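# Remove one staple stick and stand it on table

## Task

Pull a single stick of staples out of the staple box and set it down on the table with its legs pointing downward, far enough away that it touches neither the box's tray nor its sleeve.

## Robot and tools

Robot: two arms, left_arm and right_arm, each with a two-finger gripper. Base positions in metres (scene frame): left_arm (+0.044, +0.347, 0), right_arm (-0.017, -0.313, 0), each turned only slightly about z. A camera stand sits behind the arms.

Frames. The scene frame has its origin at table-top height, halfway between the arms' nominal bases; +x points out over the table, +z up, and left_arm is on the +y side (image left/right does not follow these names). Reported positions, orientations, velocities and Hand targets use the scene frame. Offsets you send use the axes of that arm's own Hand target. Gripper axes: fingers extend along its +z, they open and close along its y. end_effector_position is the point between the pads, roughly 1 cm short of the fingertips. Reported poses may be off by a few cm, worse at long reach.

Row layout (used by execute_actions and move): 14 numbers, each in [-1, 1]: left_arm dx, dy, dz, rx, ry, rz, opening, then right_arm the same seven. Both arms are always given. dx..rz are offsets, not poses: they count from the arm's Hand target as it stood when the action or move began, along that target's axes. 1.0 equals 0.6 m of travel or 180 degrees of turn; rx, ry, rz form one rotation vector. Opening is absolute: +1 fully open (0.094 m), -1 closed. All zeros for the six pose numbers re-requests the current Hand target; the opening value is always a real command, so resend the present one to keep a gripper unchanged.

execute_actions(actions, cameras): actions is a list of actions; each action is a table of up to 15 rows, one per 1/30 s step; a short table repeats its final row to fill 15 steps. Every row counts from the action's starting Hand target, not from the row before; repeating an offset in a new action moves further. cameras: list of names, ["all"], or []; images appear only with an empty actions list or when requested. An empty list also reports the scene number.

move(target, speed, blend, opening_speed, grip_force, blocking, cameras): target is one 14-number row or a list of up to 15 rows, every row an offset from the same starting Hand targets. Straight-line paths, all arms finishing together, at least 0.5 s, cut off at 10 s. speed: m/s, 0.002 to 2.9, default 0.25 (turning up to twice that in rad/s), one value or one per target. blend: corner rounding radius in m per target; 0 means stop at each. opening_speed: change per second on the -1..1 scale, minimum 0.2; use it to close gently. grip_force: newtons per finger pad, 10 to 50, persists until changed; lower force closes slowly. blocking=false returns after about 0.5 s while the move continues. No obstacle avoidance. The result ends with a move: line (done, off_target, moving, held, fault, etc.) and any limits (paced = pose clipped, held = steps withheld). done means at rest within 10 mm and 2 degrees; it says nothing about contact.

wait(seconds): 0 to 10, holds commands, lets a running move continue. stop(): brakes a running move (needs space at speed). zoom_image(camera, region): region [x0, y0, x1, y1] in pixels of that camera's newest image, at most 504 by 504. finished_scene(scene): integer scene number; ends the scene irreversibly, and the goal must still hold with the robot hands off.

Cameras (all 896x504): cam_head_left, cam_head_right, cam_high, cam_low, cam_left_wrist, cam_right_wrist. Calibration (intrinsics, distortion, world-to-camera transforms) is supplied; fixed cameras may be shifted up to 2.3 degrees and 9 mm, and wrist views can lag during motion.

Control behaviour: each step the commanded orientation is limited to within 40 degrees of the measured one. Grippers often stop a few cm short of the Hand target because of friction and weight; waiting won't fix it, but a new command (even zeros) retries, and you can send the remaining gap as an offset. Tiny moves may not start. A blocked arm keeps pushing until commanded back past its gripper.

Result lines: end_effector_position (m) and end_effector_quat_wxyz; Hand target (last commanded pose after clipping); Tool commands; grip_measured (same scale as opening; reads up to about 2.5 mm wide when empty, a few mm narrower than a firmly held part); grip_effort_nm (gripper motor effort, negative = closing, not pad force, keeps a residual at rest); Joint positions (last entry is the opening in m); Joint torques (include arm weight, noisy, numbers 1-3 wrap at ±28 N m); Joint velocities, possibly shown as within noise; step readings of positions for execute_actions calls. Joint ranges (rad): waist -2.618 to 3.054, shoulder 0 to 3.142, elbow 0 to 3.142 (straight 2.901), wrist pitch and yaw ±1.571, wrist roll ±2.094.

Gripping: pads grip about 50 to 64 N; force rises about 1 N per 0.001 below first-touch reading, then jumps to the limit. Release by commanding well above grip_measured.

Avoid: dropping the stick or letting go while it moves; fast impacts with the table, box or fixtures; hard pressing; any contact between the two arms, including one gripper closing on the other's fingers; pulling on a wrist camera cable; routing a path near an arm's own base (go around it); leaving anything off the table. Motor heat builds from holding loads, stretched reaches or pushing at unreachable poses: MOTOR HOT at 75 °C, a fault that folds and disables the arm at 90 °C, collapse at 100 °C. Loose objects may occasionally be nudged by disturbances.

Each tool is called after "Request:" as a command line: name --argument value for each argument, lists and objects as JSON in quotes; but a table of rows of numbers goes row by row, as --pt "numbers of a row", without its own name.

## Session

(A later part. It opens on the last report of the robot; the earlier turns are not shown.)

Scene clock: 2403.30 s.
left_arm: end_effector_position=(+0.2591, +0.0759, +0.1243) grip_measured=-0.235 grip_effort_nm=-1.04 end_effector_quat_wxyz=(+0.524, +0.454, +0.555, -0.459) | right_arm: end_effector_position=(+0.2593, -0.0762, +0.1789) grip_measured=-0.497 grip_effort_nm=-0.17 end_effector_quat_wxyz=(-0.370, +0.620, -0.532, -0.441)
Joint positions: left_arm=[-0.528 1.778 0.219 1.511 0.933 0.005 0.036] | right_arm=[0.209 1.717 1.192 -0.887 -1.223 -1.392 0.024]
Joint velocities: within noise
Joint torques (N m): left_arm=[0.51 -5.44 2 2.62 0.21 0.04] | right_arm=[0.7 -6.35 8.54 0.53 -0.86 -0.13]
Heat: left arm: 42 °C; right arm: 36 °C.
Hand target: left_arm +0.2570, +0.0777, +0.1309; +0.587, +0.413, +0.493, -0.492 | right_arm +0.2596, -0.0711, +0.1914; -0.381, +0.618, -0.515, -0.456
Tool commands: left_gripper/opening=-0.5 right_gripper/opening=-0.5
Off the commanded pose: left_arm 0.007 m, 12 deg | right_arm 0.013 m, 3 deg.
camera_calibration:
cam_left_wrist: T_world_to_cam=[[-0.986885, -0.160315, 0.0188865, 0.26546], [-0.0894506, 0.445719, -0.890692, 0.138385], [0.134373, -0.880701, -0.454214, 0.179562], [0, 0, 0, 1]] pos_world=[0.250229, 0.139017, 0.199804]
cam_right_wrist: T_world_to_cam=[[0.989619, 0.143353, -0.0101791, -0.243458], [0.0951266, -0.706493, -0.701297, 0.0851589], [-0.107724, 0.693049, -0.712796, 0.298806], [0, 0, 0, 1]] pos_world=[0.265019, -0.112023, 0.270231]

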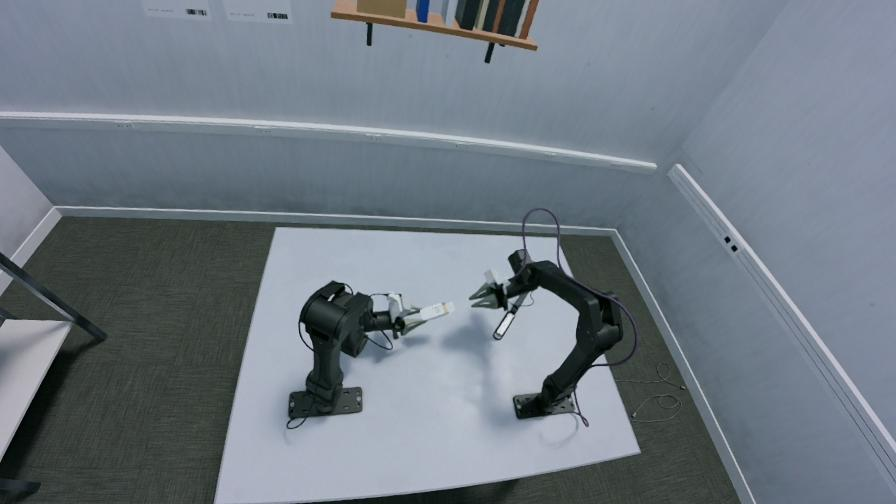

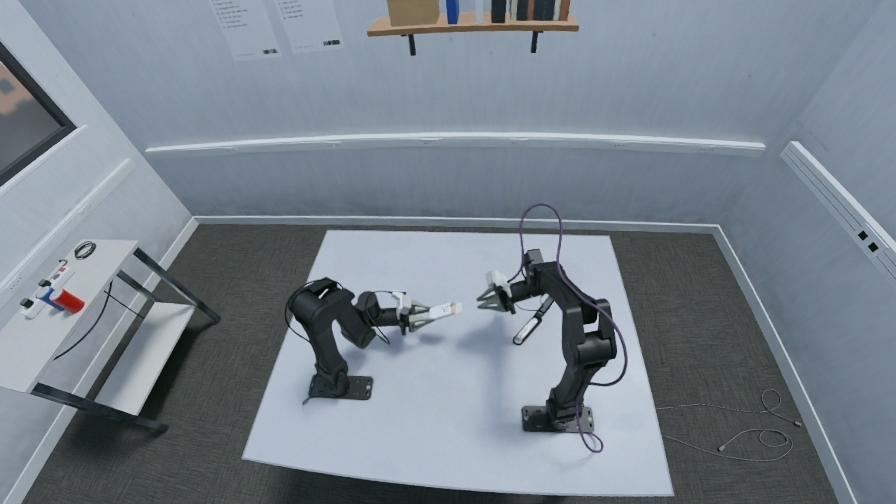

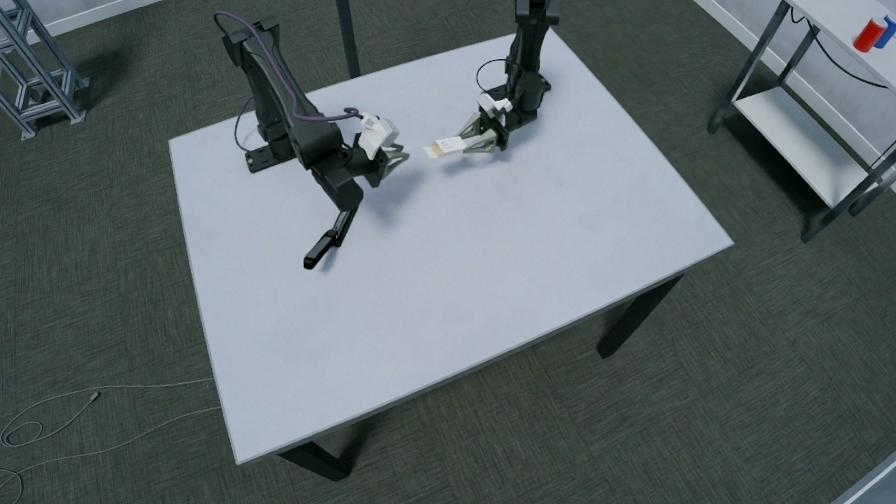

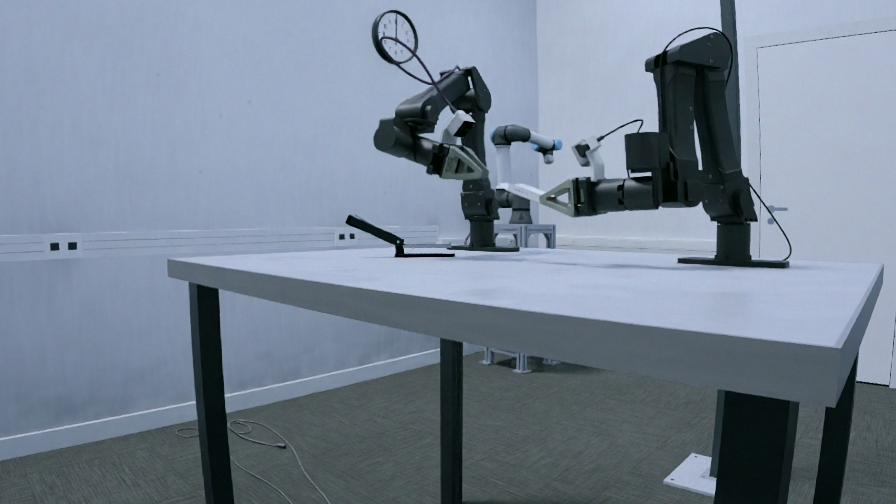

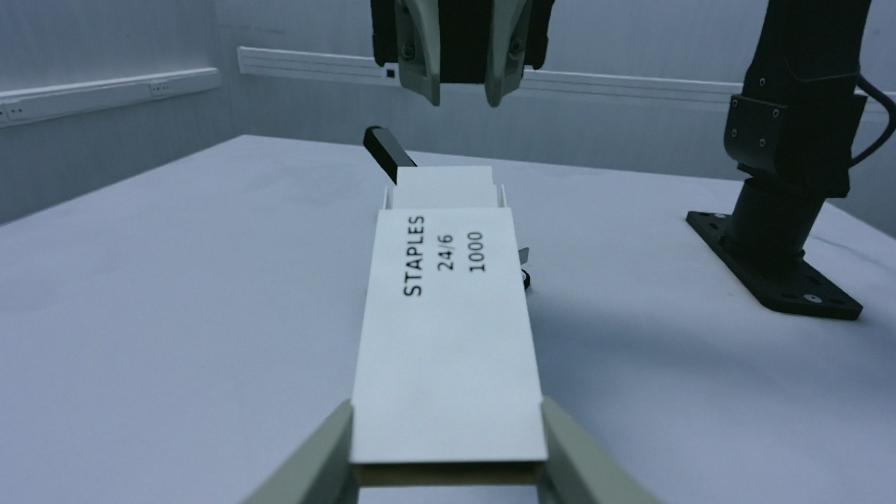

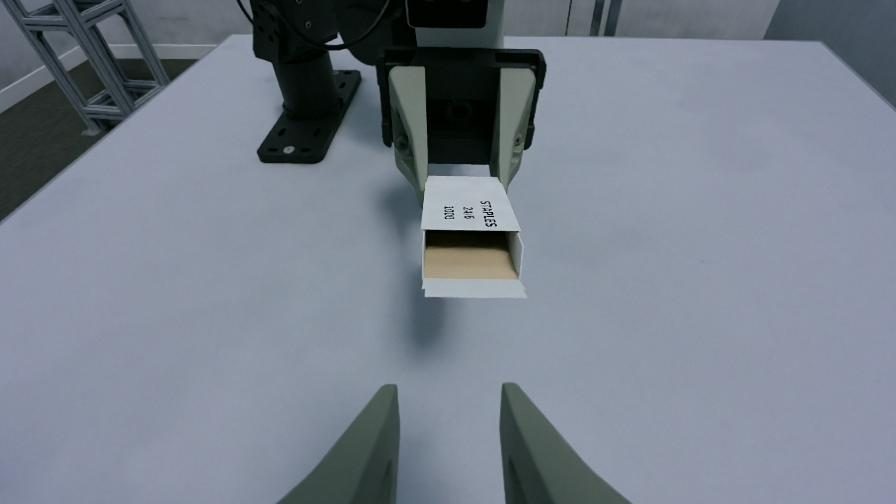

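Request:
move --target '[0, 0, 0, 0, 0, 0, -0.5, 0.053, -0.022, 0.0, 0, -0.1, 0, -0.3]' --speed 0.12 --cameras '["cam_right_wrist"]'

Request:
zoom_image --camera "cam_right_wrist" --region '[370, 130, 590, 300]'

Scene clock: 2433.87 s.
left_arm: end_effector_position=(+0.2591, +0.0759, +0.1243) grip_measured=-0.235 grip_effort_nm=-1.03 end_effector_quat_wxyz=(+0.524, +0.454, +0.555, -0.459) | right_arm: end_effector_position=(+0.2721, -0.0773, +0.1533) grip_measured=-0.303 grip_effort_nm=0.13 end_effector_quat_wxyz=(-0.440, +0.554, -0.467, -0.531)
Joint positions: left_arm=[-0.528 1.778 0.219 1.511 0.933 0.005 0.036] | right_arm=[0.166 1.935 1.14 -0.807 -1.522 -1.594 0.033]
Joint torques (N m): left_arm=[0.39 -5.56 2.06 2.62 0.19 0.04] | right_arm=[-0.34 -7.36 5.52 0.48 -0.99 -0.14]
Heat: left arm: 42 °C; right arm: 36 °C.
Hand target: left_arm +0.2570, +0.0777, +0.1309; +0.587, +0.413, +0.493, -0.492 | right_arm +0.2742, -0.0779, +0.1611; -0.456, +0.539, -0.449, -0.547
Off the commanded pose: left_arm 0.007 m, 12 deg | right_arm 0.008 m, 4 deg.
joint sent to its limit (left arm) — joint 4 (wrist pitch), upper limit. The joint targets are off in orientation, not in position.
joint sent to its limit (right arm) — joint 5 (wrist yaw), lower limit. The joint targets still meet the commanded pose.
move: off_target (left_arm, right_arm)
camera_calibration:
cam_right_wrist: T_world_to_cam=[[0.98671, 0.161924, -0.0135393, -0.253457], [0.0657582, -0.474121, -0.878, 0.118309], [-0.148589, 0.865442, -0.478468, 0.2712], [0, 0, 0, 1]] pos_world=[0.282606, -0.137574, 0.230204]
Images, in order (width x height): cam_right_wrist 896x504.

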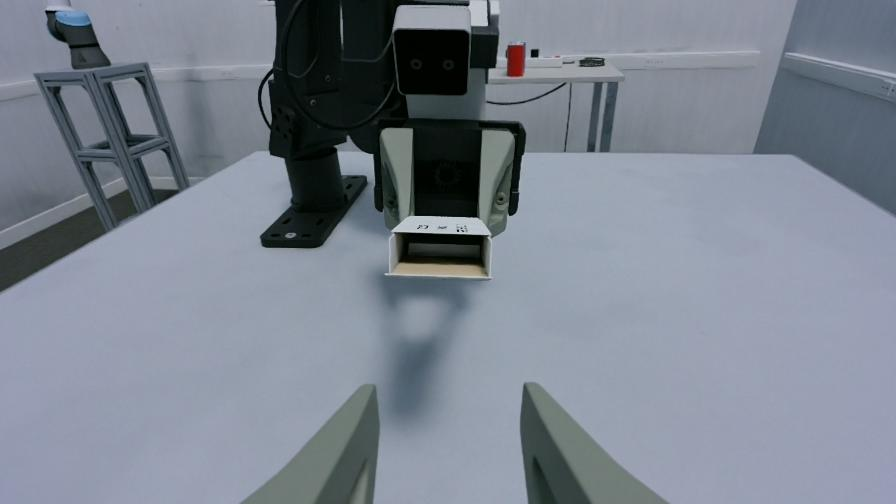

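Scaled by 2.291 from the camera's 896x504 image, which has a finer 1280x720 frame.

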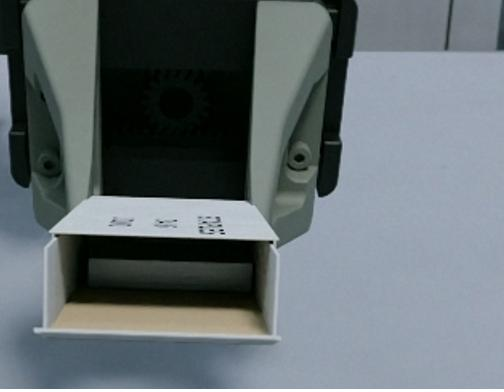

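Request:
move --target '[0.0754, 0, -0.0133, 0, 0.3056, 0, -0.5, 0, 0, 0, 0, 0, 0, -0.3]' --speed 0.1 --cameras '["cam_right_wrist", "cam_left_wrist"]'

Scene clock: 2517.67 s.
left_arm: end_effector_position=(+0.2583, +0.0785, +0.0870) grip_measured=-0.235 grip_effort_nm=-1.04 end_effector_quat_wxyz=(+0.307, +0.590, +0.705, -0.246) | right_arm: end_effector_position=(+0.2721, -0.0773, +0.1535) grip_measured=-0.303 grip_effort_nm=0.13 end_effector_quat_wxyz=(-0.441, +0.554, -0.466, -0.531)
Joint positions: left_arm=[-0.702 1.36 0.669 -0.215 0.501 0.571 0.036] | right_arm=[0.166 1.935 1.14 -0.807 -1.523 -1.597 0.033]
Joint torques (N m): left_arm=[-0.49 -3.56 8.8 1.25 0.24 0.08] | right_arm=[-0.36 -7.32 5.61 0.47 -1 -0.15]
Heat: left arm: 43 °C; right arm: 32 °C.
Hand target: left_arm +0.2571, +0.0777, +0.0850; +0.293, +0.594, +0.708, -0.246 | right_arm +0.2742, -0.0779, +0.1611; -0.456, +0.539, -0.449, -0.547
Off the commanded pose: left_arm 0.003 m, 2 deg | right_arm 0.008 m, 4 deg.
joint sent to its limit (right arm) — joint 5 (wrist yaw), lower limit. The joint targets still meet the commanded pose.
move: off_target (right_arm)
camera_calibration:
cam_left_wrist: T_world_to_cam=[[-0.985214, -0.169865, -0.0223438, 0.269593], [-0.15082, 0.921745, -0.357268, 0.0359984], [0.0812827, -0.348615, -0.933735, 0.17867], [0, 0, 0, 1]] pos_world=[0.256514, 0.0749005, 0.185716]
cam_right_wrist: T_world_to_cam=[[0.986727, 0.162052, -0.0104557, -0.253935], [0.0683654, -0.47295, -0.878433, 0.117884], [-0.147297, 0.866058, -0.477751, 0.270859], [0, 0, 0, 1]] pos_world=[0.282402, -0.137676, 0.230302]
Images, in order (width x height): cam_left_wrist 896x504, cam_right_wrist 896x504.

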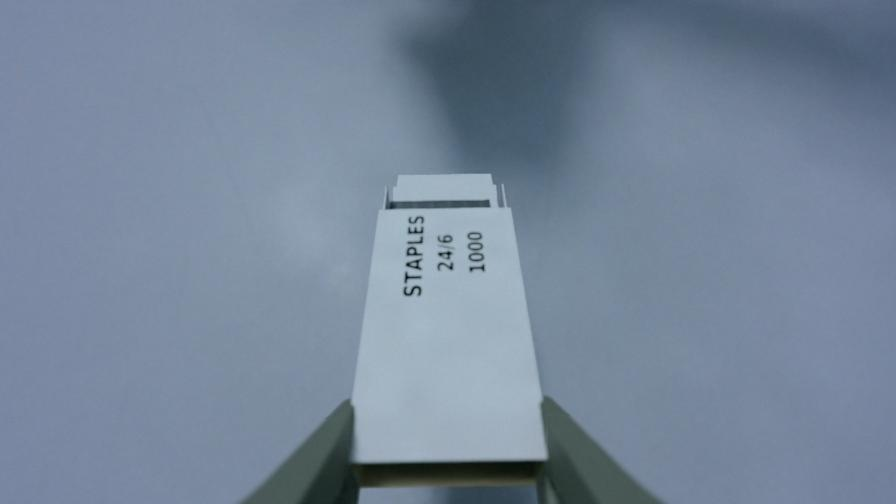

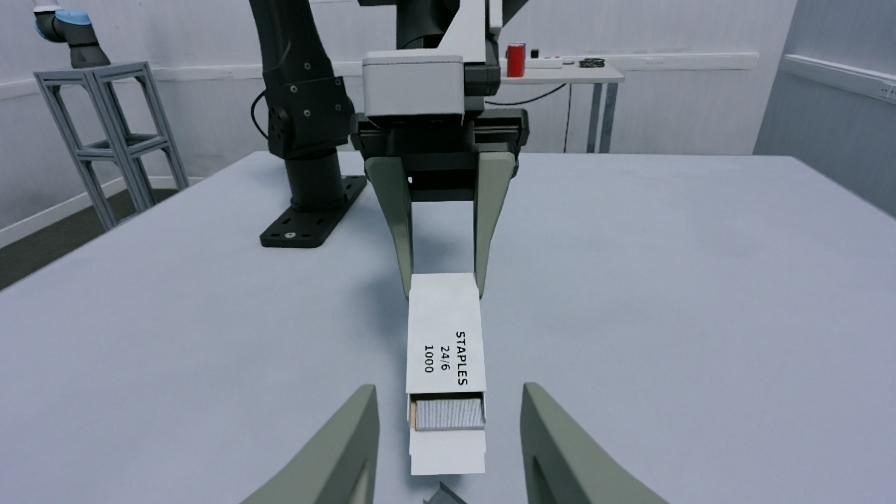

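Request:
zoom_image --camera "cam_right_wrist" --region '[380, 370, 520, 500]'

Request:
zoom_image --camera "cam_left_wrist" --region '[370, 160, 530, 230]'

Scaled by 3.600 from the camera's 896x504 image, which has a finer 1280x720 frame.

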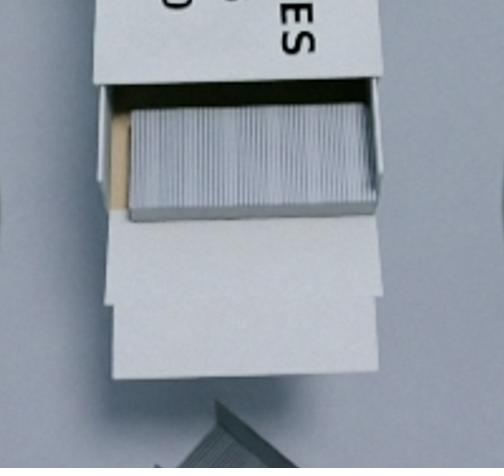

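Scaled by 3.150 from the camera's 896x504 image, which has a finer 1280x720 frame.

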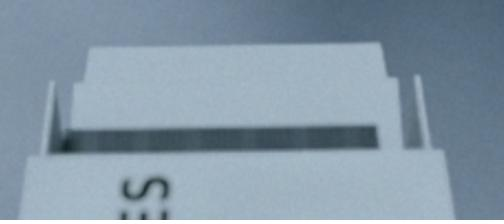

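Request:
move --target '[0.088, 0.0173, -0.147, 0, -0.12, 0, -0.5, 0.0257, 0.0177, -0.0595, 0, 0.205, 0, -0.3]' --speed 0.12 --cameras '["cam_right_wrist"]'

Scene clock: 2542.57 s.
left_arm: end_effector_position=(+0.2581, +0.1787, +0.1079) grip_measured=-0.235 grip_effort_nm=-1.03 end_effector_quat_wxyz=(+0.426, +0.543, +0.643, -0.332) | right_arm: end_effector_position=(+0.2683, -0.1173, +0.1284) grip_measured=-0.303 grip_effort_nm=0.13 end_effector_quat_wxyz=(-0.277, +0.679, -0.579, -0.357)
Joint positions: left_arm=[-0.106 1.202 0.465 -0.329 1.074 1.048 0.036] | right_arm=[0.153 1.804 1.282 -1.104 -0.937 -1.594 0.033]
Joint torques (N m): left_arm=[0.42 -3.14 5.55 0.85 1 0.1] | right_arm=[0.62 -10.33 8.06 0.22 -0.46 0.03]
Heat: left arm: 40 °C; right arm: 32 °C.
Hand target: left_arm +0.2498, +0.1776, +0.1101; +0.420, +0.537, +0.641, -0.353 | right_arm +0.2703, -0.1147, +0.1452; -0.291, +0.685, -0.570, -0.348
Off the commanded pose: left_arm 0.008 m, 2 deg | right_arm 0.017 m, 2 deg.
move: off_target (right_arm)
camera_calibration:
cam_right_wrist: T_world_to_cam=[[0.98622, 0.162138, -0.0328723, -0.240993], [0.128236, -0.874749, -0.4673, -0.0387809], [-0.104522, 0.456645, -0.883488, 0.285546], [0, 0, 0, 1]] pos_world=[0.272491, -0.125243, 0.226232]
Images, in order (width x height): cam_right_wrist 896x504.

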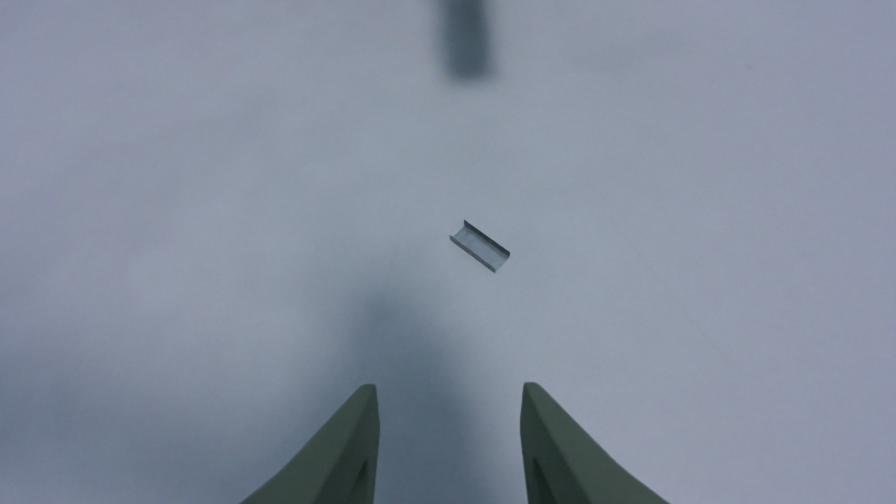

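Request:
move --target '[0, 0, 0, 0, 0, 0, -0.5, -0.0578, 0.0169, 0.2358, -0.0814, 0.3866, -0.2644, -0.3]' --speed 0.12 --cameras '["cam_right_wrist", "cam_high"]'

Scene clock: 2623.30 s.
left_arm: end_effector_position=(+0.2579, +0.1787, +0.1078) grip_measured=-0.235 grip_effort_nm=-1.04 end_effector_quat_wxyz=(+0.426, +0.543, +0.643, -0.332) | right_arm: end_effector_position=(+0.2335, +0.0148, +0.0855) grip_measured=-0.303 grip_effort_nm=0.13 end_effector_quat_wxyz=(+0.048, +0.946, -0.279, +0.160)
Joint positions: left_arm=[-0.106 1.202 0.465 -0.33 1.074 1.05 0.036] | right_arm=[1.049 2.141 1.842 -1.296 0.334 -1.504 0.033]
Joint torques (N m): left_arm=[0.46 -3.26 5.45 0.85 1 0.09] | right_arm=[0.27 -9.72 8.47 0.24 0.29 0.04]
Heat: left arm: 34 °C; right arm: 36 °C.
Hand target: left_arm +0.2498, +0.1776, +0.1101; +0.420, +0.537, +0.641, -0.353 | right_arm +0.2360, +0.0161, +0.0899; +0.050, +0.944, -0.280, +0.166
Off the commanded pose: left_arm 0.008 m, 3 deg | right_arm 0.005 m, 1 deg.
move: off_target (left_arm)
camera_calibration:
cam_right_wrist: T_world_to_cam=[[0.542873, 0.839707, 0.0134619, -0.139928], [0.588819, -0.392005, 0.706841, -0.1539], [0.598816, -0.375798, -0.707244, 0.0168064], [0, 0, 0, 1]] pos_world=[0.156519, 0.0634849, 0.122553]
Images, in order (width x height): cam_high 896x504, cam_right_wrist 896x504.

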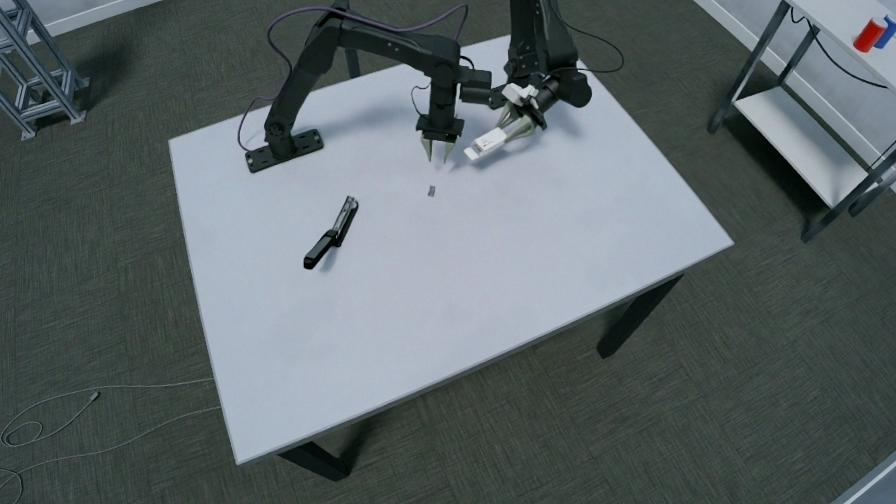

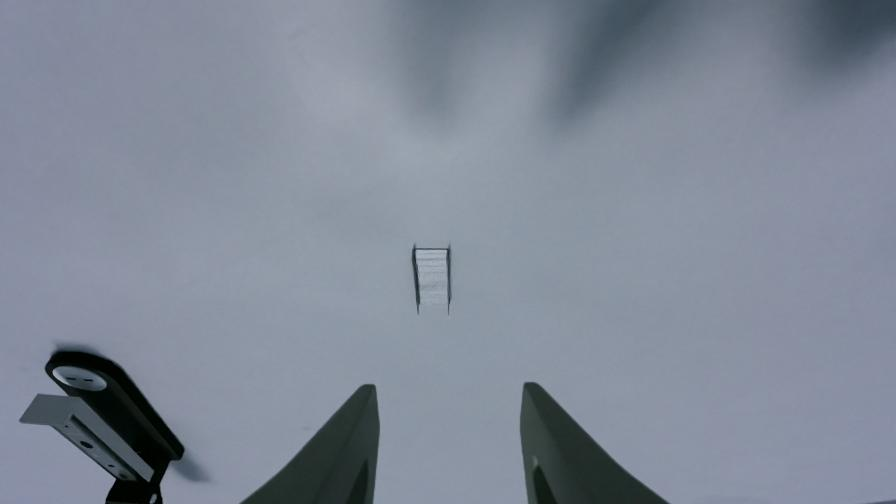

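Request:
move --target '[0,0,0,0,0,0,-0.5,0,0.0117,0.05,0,0,0,-0.4]' --speed 0.1 --cameras '["cam_right_wrist","cam_high"]'

Scene clock: 2649.03 s.
left_arm: end_effector_position=(+0.2579, +0.1787, +0.1078) grip_measured=-0.235 grip_effort_nm=-1.04 end_effector_quat_wxyz=(+0.426, +0.543, +0.643, -0.332) | right_arm: end_effector_position=(+0.2366, +0.0045, +0.0572) grip_measured=-0.397 grip_effort_nm=-0.17 end_effector_quat_wxyz=(+0.057, +0.945, -0.281, +0.158)
Joint positions: left_arm=[-0.106 1.202 0.465 -0.33 1.074 1.05 0.036] | right_arm=[1.031 2.141 1.728 -1.195 0.336 -1.515 0.028]
Joint torques (N m): left_arm=[0.5 -3.3 5.57 0.86 0.98 0.13] | right_arm=[-0.27 -11.34 5.68 0.55 0.27 -0.11]
Heat: left arm: 33 °C; right arm: 35 °C.
Hand target: left_arm +0.2498, +0.1776, +0.1101; +0.420, +0.537, +0.641, -0.353 | right_arm +0.2407, +0.0046, +0.0616; +0.050, +0.944, -0.280, +0.166
Off the commanded pose: left_arm 0.008 m, 3 deg | right_arm 0.006 m, 1 deg.
move: off_target (left_arm)
camera_calibration:
cam_right_wrist: T_world_to_cam=[[0.549747, 0.835327, -0.00250761, -0.13335], [0.590094, -0.386225, 0.708956, -0.140206], [0.591242, -0.391226, -0.705248, -0.00724237], [0, 0, 0, 1]] pos_world=[0.160326, 0.0544069, 0.0939577]
Images, in order (width x height): cam_high 896x504, cam_right_wrist 896x504.

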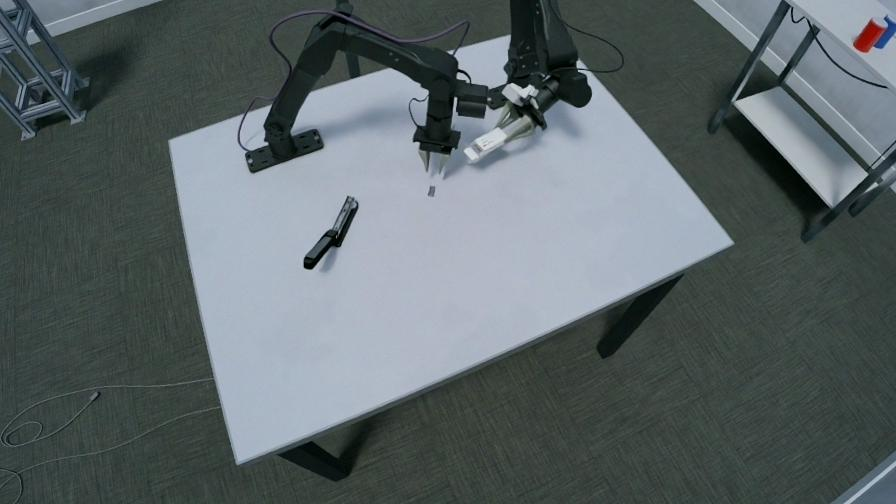

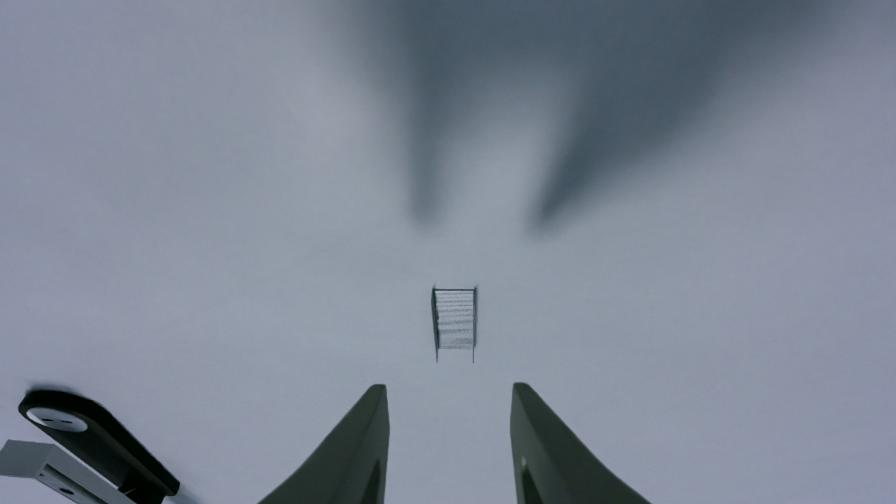

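Request:
zoom_image --camera "cam_right_wrist" --region '[405, 270, 505, 380]'

Scaled by 4.582 from the camera's 896x504 image, which has a finer 1280x720 frame.

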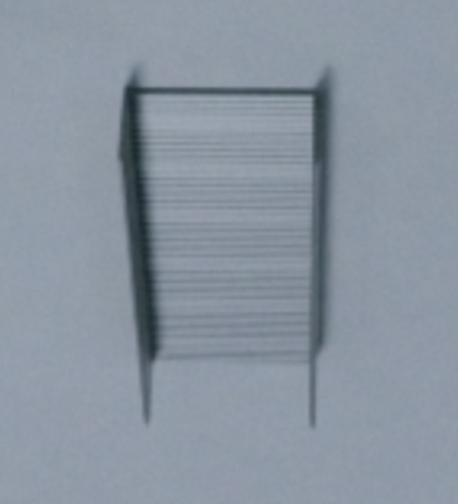

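Request:
move --target '[0,0,0,0,0,0,-0.5,-0.0037,-0.0033,0.0755,0,0,0,-0.45]' --speed 0.07 --cameras '["cam_right_wrist"]'

Scene clock: 2708.53 s.
left_arm: end_effector_position=(+0.2579, +0.1787, +0.1078) grip_measured=-0.235 grip_effort_nm=-1.04 end_effector_quat_wxyz=(+0.426, +0.543, +0.643, -0.332) | right_arm: end_effector_position=(+0.2497, -0.0007, +0.0203) grip_measured=-0.447 grip_effort_nm=-0.17 end_effector_quat_wxyz=(+0.049, +0.944, -0.283, +0.161)
Joint positions: left_arm=[-0.106 1.202 0.465 -0.33 1.074 1.05 0.036] | right_arm=[0.997 2.167 1.619 -1.033 0.338 -1.55 0.026]
Joint torques (N m): left_arm=[0.43 -3.19 5.64 0.85 0.99 0.1] | right_arm=[-0.18 -10.02 5.59 0.63 0.26 -0.11]
Heat: left arm: 31 °C; right arm: 37 °C.
Hand target: left_arm +0.2498, +0.1776, +0.1101; +0.420, +0.537, +0.641, -0.353 | right_arm +0.2530, -0.0012, +0.0183; +0.050, +0.944, -0.280, +0.166
Off the commanded pose: left_arm 0.008 m, 3 deg | right_arm 0.004 m, 1 deg.
move: off_target (left_arm)
camera_calibration:
cam_right_wrist: T_world_to_cam=[[0.55007, 0.835013, 0.0132636, -0.136651], [0.583892, -0.395901, 0.708754, -0.122237], [0.59707, -0.38212, -0.705331, -0.0445178], [0, 0, 0, 1]] pos_world=[0.173121, 0.0487003, 0.0570488]
Images, in order (width x height): cam_right_wrist 896x504.

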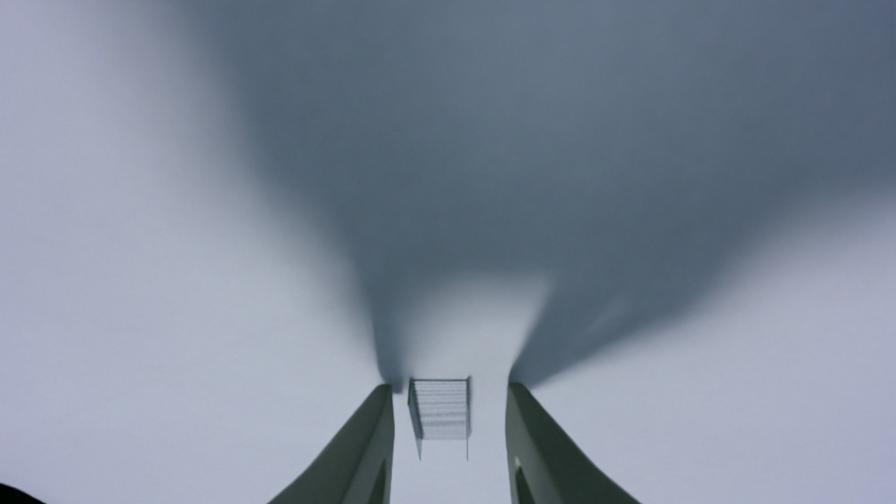

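Request:
move --pt "0 0 0 0 0 0 -0.5 0 0.0045 0.0025 0 0 0 -0.45" --pt "0 0 0 0 0 0 -0.5 0 0.0045 0.0025 0 0 0 -0.78" --speed 0.05 --grip_force '[50, 14]' --opening_speed 0.25 --cameras '["cam_right_wrist"]'

Scene clock: 2717.93 s.
left_arm: end_effector_position=(+0.2579, +0.1787, +0.1078) grip_measured=-0.235 grip_effort_nm=-1.04 end_effector_quat_wxyz=(+0.426, +0.543, +0.643, -0.332) | right_arm: end_effector_position=(+0.2525, -0.0005, +0.0185) grip_measured=-0.706 grip_effort_nm=-0.36 end_effector_quat_wxyz=(+0.046, +0.943, -0.283, +0.168)
Joint positions: left_arm=[-0.106 1.202 0.465 -0.33 1.074 1.05 0.036] | right_arm=[0.997 2.167 1.608 -1.011 0.351 -1.551 0.014]
Joint torques (N m): left_arm=[0.53 -3.21 5.53 0.83 0.98 0.09] | right_arm=[-0.32 -10.73 4.94 0.52 0.15 -0.11]
Heat: left arm: 30 °C; right arm: 39 °C.
Hand target: left_arm +0.2498, +0.1776, +0.1101; +0.420, +0.537, +0.641, -0.353 | right_arm +0.2519, -0.0037, +0.0169; +0.050, +0.944, -0.280, +0.166
Off the commanded pose: left_arm 0.008 m, 3 deg | right_arm 0.004 m, 1 deg.
grip_force (N): 50, 14
move: off_target (left_arm)
camera_calibration:
cam_right_wrist: T_world_to_cam=[[0.549117, 0.8354, 0.0240209, -0.13833], [0.57217, -0.396733, 0.717792, -0.119724], [0.609173, -0.380408, -0.695843, -0.0506418], [0, 0, 0, 1]] pos_world=[0.175312, 0.0487981, 0.0540211]
Images, in order (width x height): cam_right_wrist 896x504.

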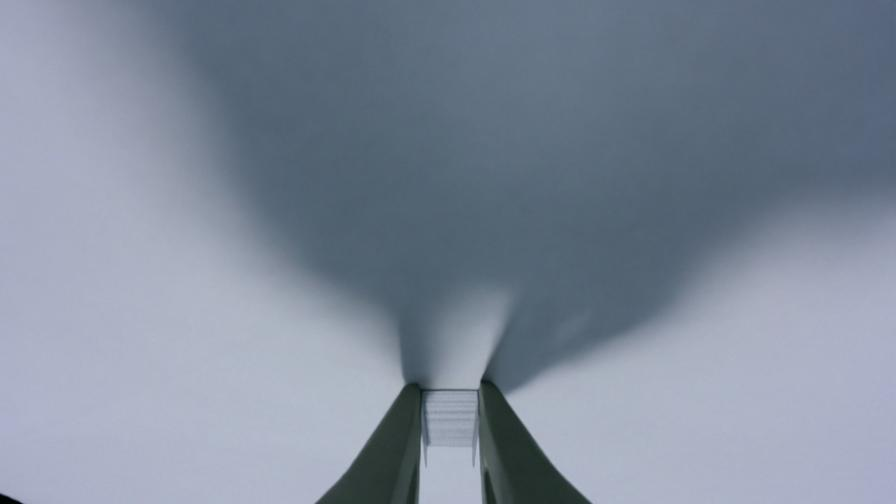

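Request:
move --pt "0 0 0 0 0 0 -0.5 0.0398 0 -0.1096 0 0 0 -0.78" --pt "0 0 0 0 0 0 -0.5 0.0398 0 -0.1096 0 -0.22 0 -0.78" --speed 0.15 --blend '[0.02, 0]' --cameras '["cam_right_wrist", "cam_head_right"]'

Scene clock: 2756.17 s.
left_arm: end_effector_position=(+0.2579, +0.1787, +0.1078) grip_measured=-0.235 grip_effort_nm=-1.04 end_effector_quat_wxyz=(+0.426, +0.543, +0.643, -0.332) | right_arm: end_effector_position=(+0.2537, -0.0085, +0.0826) grip_measured=-0.707 grip_effort_nm=-0.39 end_effector_quat_wxyz=(-0.040, +0.946, -0.284, -0.149)
Joint positions: left_arm=[-0.106 1.202 0.465 -0.33 1.074 1.05 0.036] | right_arm=[0.701 2.198 1.925 -1.393 -0.295 -1.86 0.014]
Joint torques (N m): left_arm=[0.47 -3.23 5.57 0.85 1.02 0.12] | right_arm=[-0.13 -9.91 8.31 0.08 -0.44 -0.13]
Heat: left arm: 30 °C; right arm: 41 °C.
Hand target: left_arm +0.2498, +0.1776, +0.1101; +0.420, +0.537, +0.641, -0.353 | right_arm +0.2520, -0.0036, +0.0870; -0.048, +0.945, -0.280, -0.164
Off the commanded pose: left_arm 0.008 m, 3 deg | right_arm 0.007 m, 2 deg.
grip_force (N): 50, 14
move: off_target (left_arm)
camera_calibration:
cam_right_wrist: T_world_to_cam=[[0.557651, 0.830066, 0.0039399, -0.134342], [0.821605, -0.552631, 0.13987, -0.18649], [0.118278, -0.0747615, -0.990162, 0.141701], [0, 0, 0, 1]] pos_world=[0.211377, 0.0190466, 0.16692]
Images, in order (width x height): cam_head_right 896x504, cam_right_wrist 896x504.

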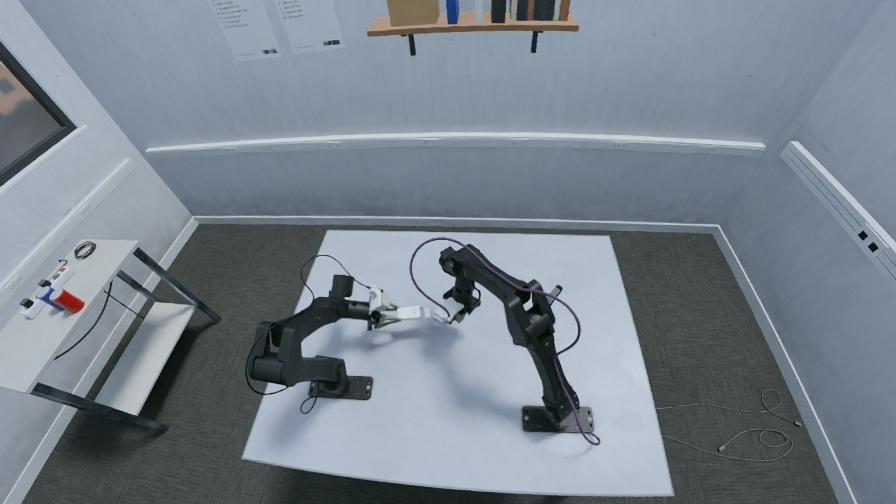

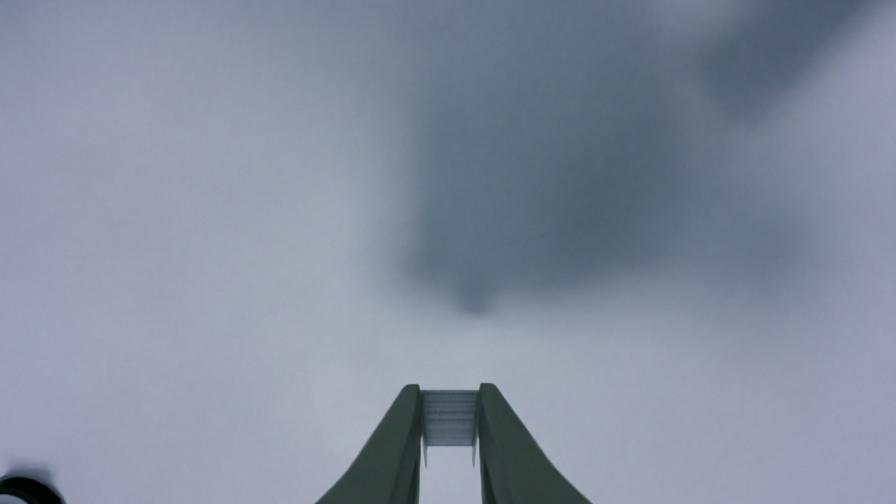

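Request:
move --pt "0 0 0 0 0 0 -0.5 0.074 0.0581 -0.0406 0.2003 0 0.5606 -0.78" --pt "0 0 0 0 0 0 -0.5 0.074 0.0581 -0.0406 0.408 -0.173 0.4475 -0.78" --speed 0.25 --blend '[0.03, 0]' --cameras '["cam_right_wrist", "cam_head_right", "cam_low"]'

Scene clock: 2790.40 s.
left_arm: end_effector_position=(+0.2579, +0.1787, +0.1078) grip_measured=-0.235 grip_effort_nm=-1.04 end_effector_quat_wxyz=(+0.426, +0.543, +0.643, -0.332) | right_arm: end_effector_position=(+0.2718, -0.0641, +0.0863) grip_measured=-0.707 grip_effort_nm=-0.38 end_effector_quat_wxyz=(+0.485, -0.292, +0.805, +0.178)
Joint positions: left_arm=[-0.106 1.202 0.465 -0.33 1.074 1.05 0.036] | right_arm=[0.704 1.414 0.4 0.53 0.014 0.01 0.014]
Joint torques (N m): left_arm=[0.43 -3.23 5.68 0.8 1 0.15] | right_arm=[0.65 -3.66 5.59 2.78 0.08 -0.03]
Heat: left arm: 30 °C; right arm: 37 °C.
Hand target: left_arm +0.2498, +0.1776, +0.1101; +0.420, +0.537, +0.641, -0.353 | right_arm +0.2749, -0.0601, +0.0949; +0.505, -0.289, +0.792, +0.183
Off the commanded pose: left_arm 0.008 m, 3 deg | right_arm 0.010 m, 3 deg.
grip_force (N): 50, 14
move: off_target (left_arm, right_arm)
camera_calibration:
cam_right_wrist: T_world_to_cam=[[0.631051, -0.775741, -0.0000846168, -0.220852], [-0.623896, -0.507463, -0.594336, 0.226619], [0.461008, 0.375109, -0.804216, 0.0587115], [0, 0, 0, 1]] pos_world=[0.253689, -0.0783466, 0.181886]
Images, in order (width x height): cam_head_right 896x504, cam_low 896x504, cam_right_wrist 896x504.

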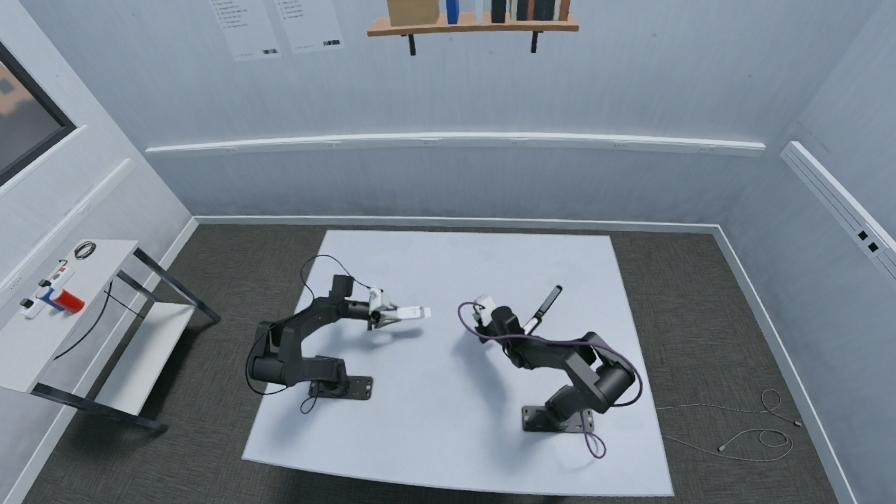

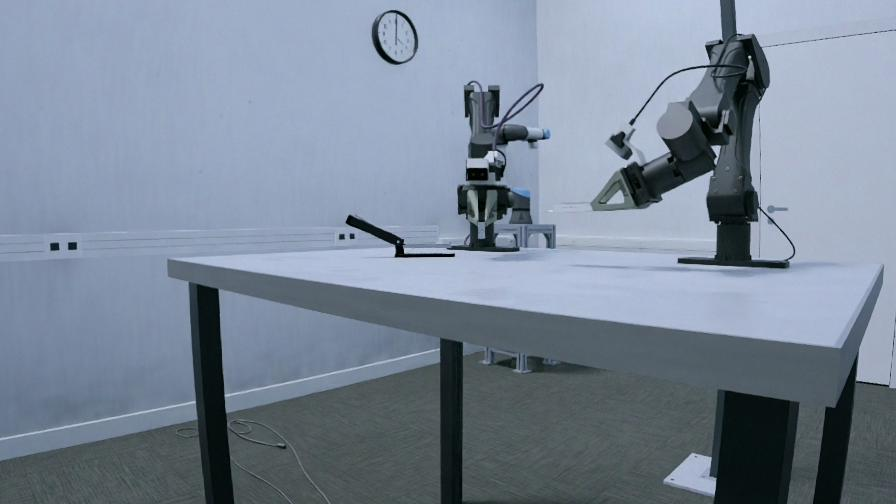

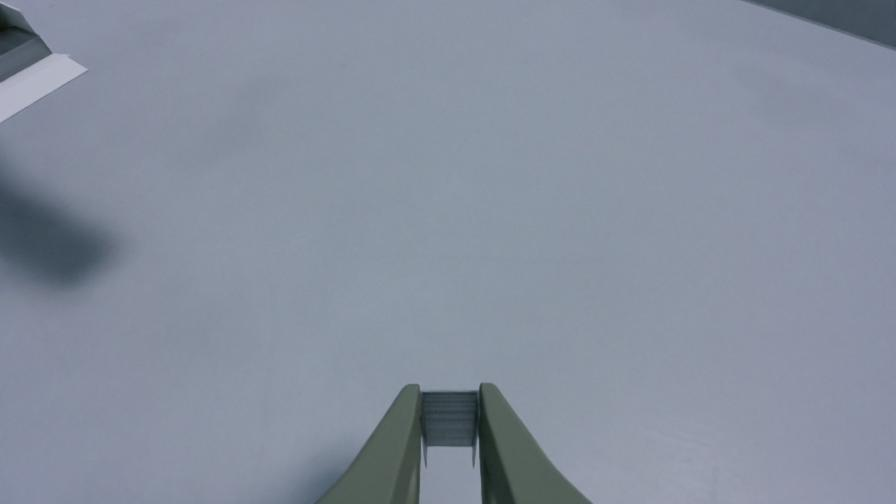

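Request:
move --target '[0,0,0,0,0,0,-0.5,0.0754,0,0.0352,0,-0.028,0,-0.78]' --speed 0.1 --grip_force '[50, 10]' --cameras '["cam_right_wrist", "cam_low"]'

Scene clock: 2841.97 s.
left_arm: end_effector_position=(+0.2579, +0.1787, +0.1078) grip_measured=-0.235 grip_effort_nm=-1.04 end_effector_quat_wxyz=(+0.426, +0.543, +0.643, -0.332) | right_arm: end_effector_position=(+0.2742, -0.0627, +0.0378) grip_measured=-0.707 grip_effort_nm=-0.32 end_effector_quat_wxyz=(+0.524, -0.282, +0.780, +0.192)
Joint positions: left_arm=[-0.106 1.202 0.465 -0.33 1.074 1.05 0.036] | right_arm=[0.704 1.811 0.276 1.148 0.016 0.01 0.014]
Joint torques (N m): left_arm=[0.43 -3.17 5.63 0.83 0.99 0.07] | right_arm=[0.68 -4.62 3.28 2.75 0.05 -0.03]
Heat: left arm: 30 °C; right arm: 34 °C.
Hand target: left_arm +0.2498, +0.1776, +0.1101; +0.420, +0.537, +0.641, -0.353 | right_arm +0.2750, -0.0601, +0.0450; +0.539, -0.280, +0.769, +0.196
Off the commanded pose: left_arm 0.008 m, 3 deg | right_arm 0.008 m, 2 deg.
grip_force (N): 50, 10
move: off_target (left_arm)
camera_calibration:
cam_right_wrist: T_world_to_cam=[[0.629264, -0.777188, -0.00220876, -0.220767], [-0.577971, -0.46606, -0.669879, 0.192801], [0.519593, 0.422807, -0.742467, 0.00267147], [0, 0, 0, 1]] pos_world=[0.248966, -0.0828503, 0.130649]
Images, in order (width x height): cam_low 896x504, cam_right_wrist 896x504.

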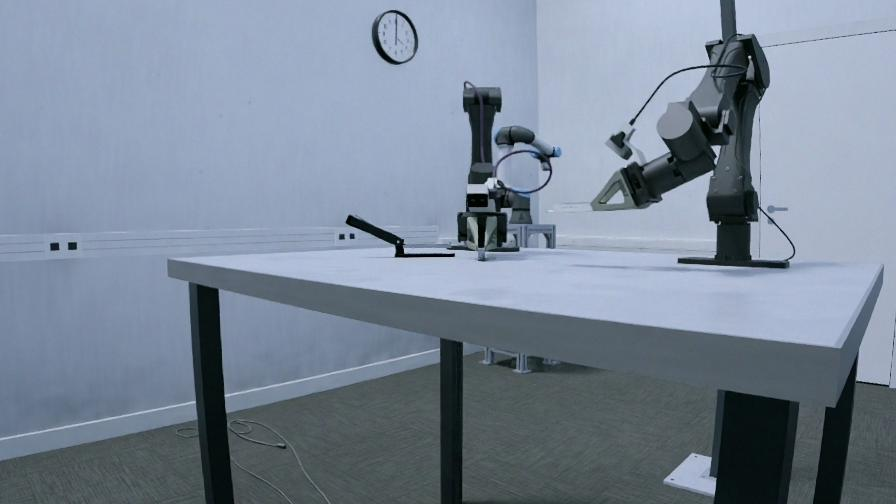

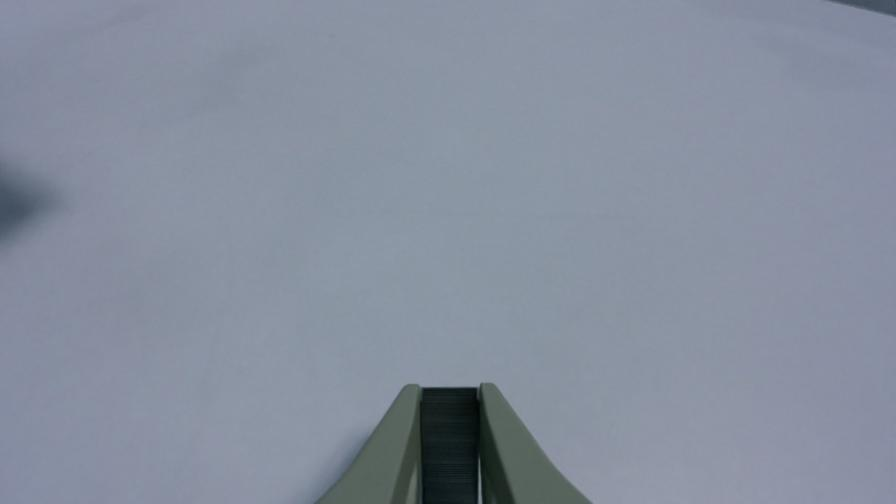

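Request:
move --pt "0 0 0 0 0 0 -0.5 -0.0783 0 -0.0285 0 0 0 -0.78" --pt "0 0 0 0 0 0 -0.5 -0.0783 0 -0.0285 0 0.539 0 -0.78" --speed '[0.1, 0.25]' --blend '[0.02, 0]' --grip_force '[50, 12]' --cameras '["cam_right_wrist"]'

Scene clock: 2903.07 s.
left_arm: end_effector_position=(+0.2579, +0.1787, +0.1078) grip_measured=-0.235 grip_effort_nm=-1.04 end_effector_quat_wxyz=(+0.426, +0.543, +0.643, -0.332) | right_arm: end_effector_position=(+0.2718, -0.0628, +0.0897) grip_measured=-0.707 grip_effort_nm=-0.35 end_effector_quat_wxyz=(-0.093, -0.344, +0.933, -0.039)
Joint positions: left_arm=[-0.106 1.202 0.465 -0.33 1.074 1.05 0.036] | right_arm=[0.704 2.222 2.008 -1.558 0.008 0.01 0.014]
Joint torques (N m): left_arm=[0.49 -3.36 5.72 0.84 1.01 0.07] | right_arm=[-0.53 -10.35 8.27 -0.04 -0.11 -0.02]
Heat: left arm: 30 °C; right arm: 35 °C.
Hand target: left_arm +0.2498, +0.1776, +0.1101; +0.420, +0.537, +0.641, -0.353 | right_arm +0.2749, -0.0602, +0.0950; -0.219, -0.333, +0.914, -0.080
Off the commanded pose: left_arm 0.008 m, 3 deg | right_arm 0.007 m, 15 deg.
joint sent to its limit (right arm) — joint 4 (wrist pitch), lower limit. The joint targets are off in orientation, not in position.
grip_force (N): 50, 12
move: off_target (left_arm, right_arm)
camera_calibration:
cam_right_wrist: T_world_to_cam=[[0.64794, -0.761263, 0.0255374, -0.225794], [-0.615657, -0.503679, 0.606032, 0.119544], [-0.448487, -0.408395, -0.79503, 0.258151], [0, 0, 0, 1]] pos_world=[0.335676, -0.00624928, 0.138557]
Images, in order (width x height): cam_right_wrist 896x504.

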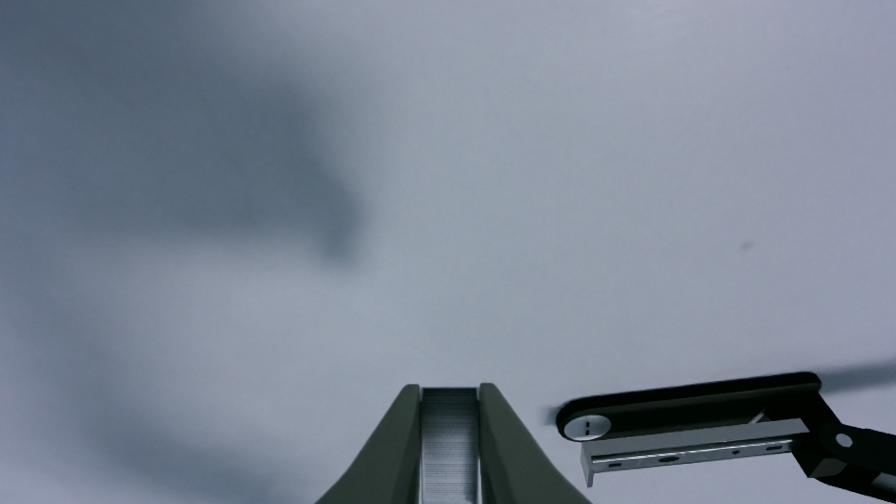

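Request:
move --target '[0,0,0,0,0,0,-0.5,0.062,-0.0038,0.1252,0,0,0,-0.78]' --speed 0.15 --cameras '["cam_right_wrist"]'

Scene clock: 2912.87 s.
left_arm: end_effector_position=(+0.2579, +0.1787, +0.1078) grip_measured=-0.235 grip_effort_nm=-1.04 end_effector_quat_wxyz=(+0.426, +0.543, +0.643, -0.332) | right_arm: end_effector_position=(+0.2276, -0.1031, +0.0451) grip_measured=-0.707 grip_effort_nm=-0.35 end_effector_quat_wxyz=(-0.206, -0.336, +0.916, -0.081)
Joint positions: left_arm=[-0.106 1.202 0.465 -0.33 1.074 1.05 0.036] | right_arm=[0.7 2.241 1.784 -1.559 0.008 0.01 0.014]
Joint torques (N m): left_arm=[0.49 -3.1 5.56 0.86 0.95 0.12] | right_arm=[-0.39 -10.06 5.16 -0.53 -0.1 -0.04]
Heat: left arm: 30 °C; right arm: 33 °C.
Hand target: left_arm +0.2498, +0.1776, +0.1101; +0.420, +0.537, +0.641, -0.353 | right_arm +0.2250, -0.1051, +0.0450; -0.219, -0.333, +0.914, -0.080
Off the commanded pose: left_arm 0.008 m, 3 deg | right_arm 0.003 m, 2 deg.
joint sent to its limit (right arm) — joint 4 (wrist pitch), lower limit. The joint targets still meet the commanded pose.
grip_force (N): 50, 12
move: off_target (left_arm)
camera_calibration:
cam_right_wrist: T_world_to_cam=[[0.649199, -0.760141, 0.0269548, -0.226904], [-0.488748, -0.389737, 0.780532, 0.0740442], [-0.582809, -0.519894, -0.624534, 0.197651], [0, 0, 0, 1]] pos_world=[0.298688, -0.0408634, 0.0717623]
Images, in order (width x height): cam_right_wrist 896x504.

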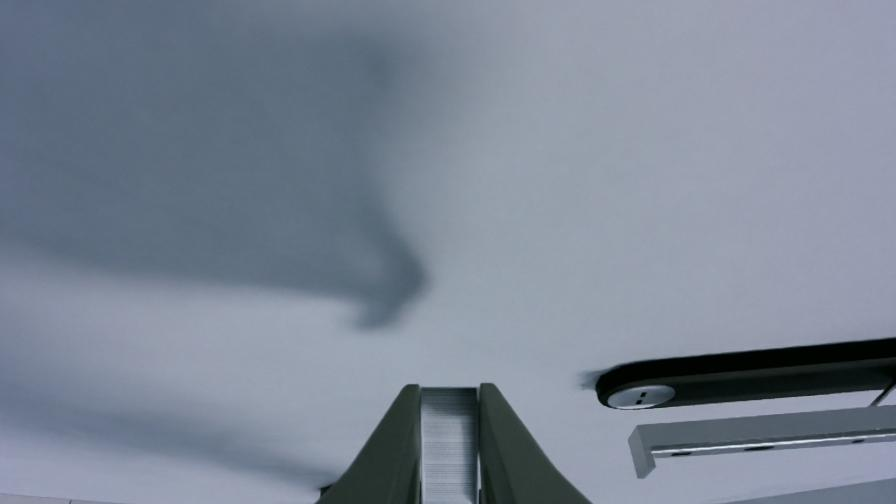

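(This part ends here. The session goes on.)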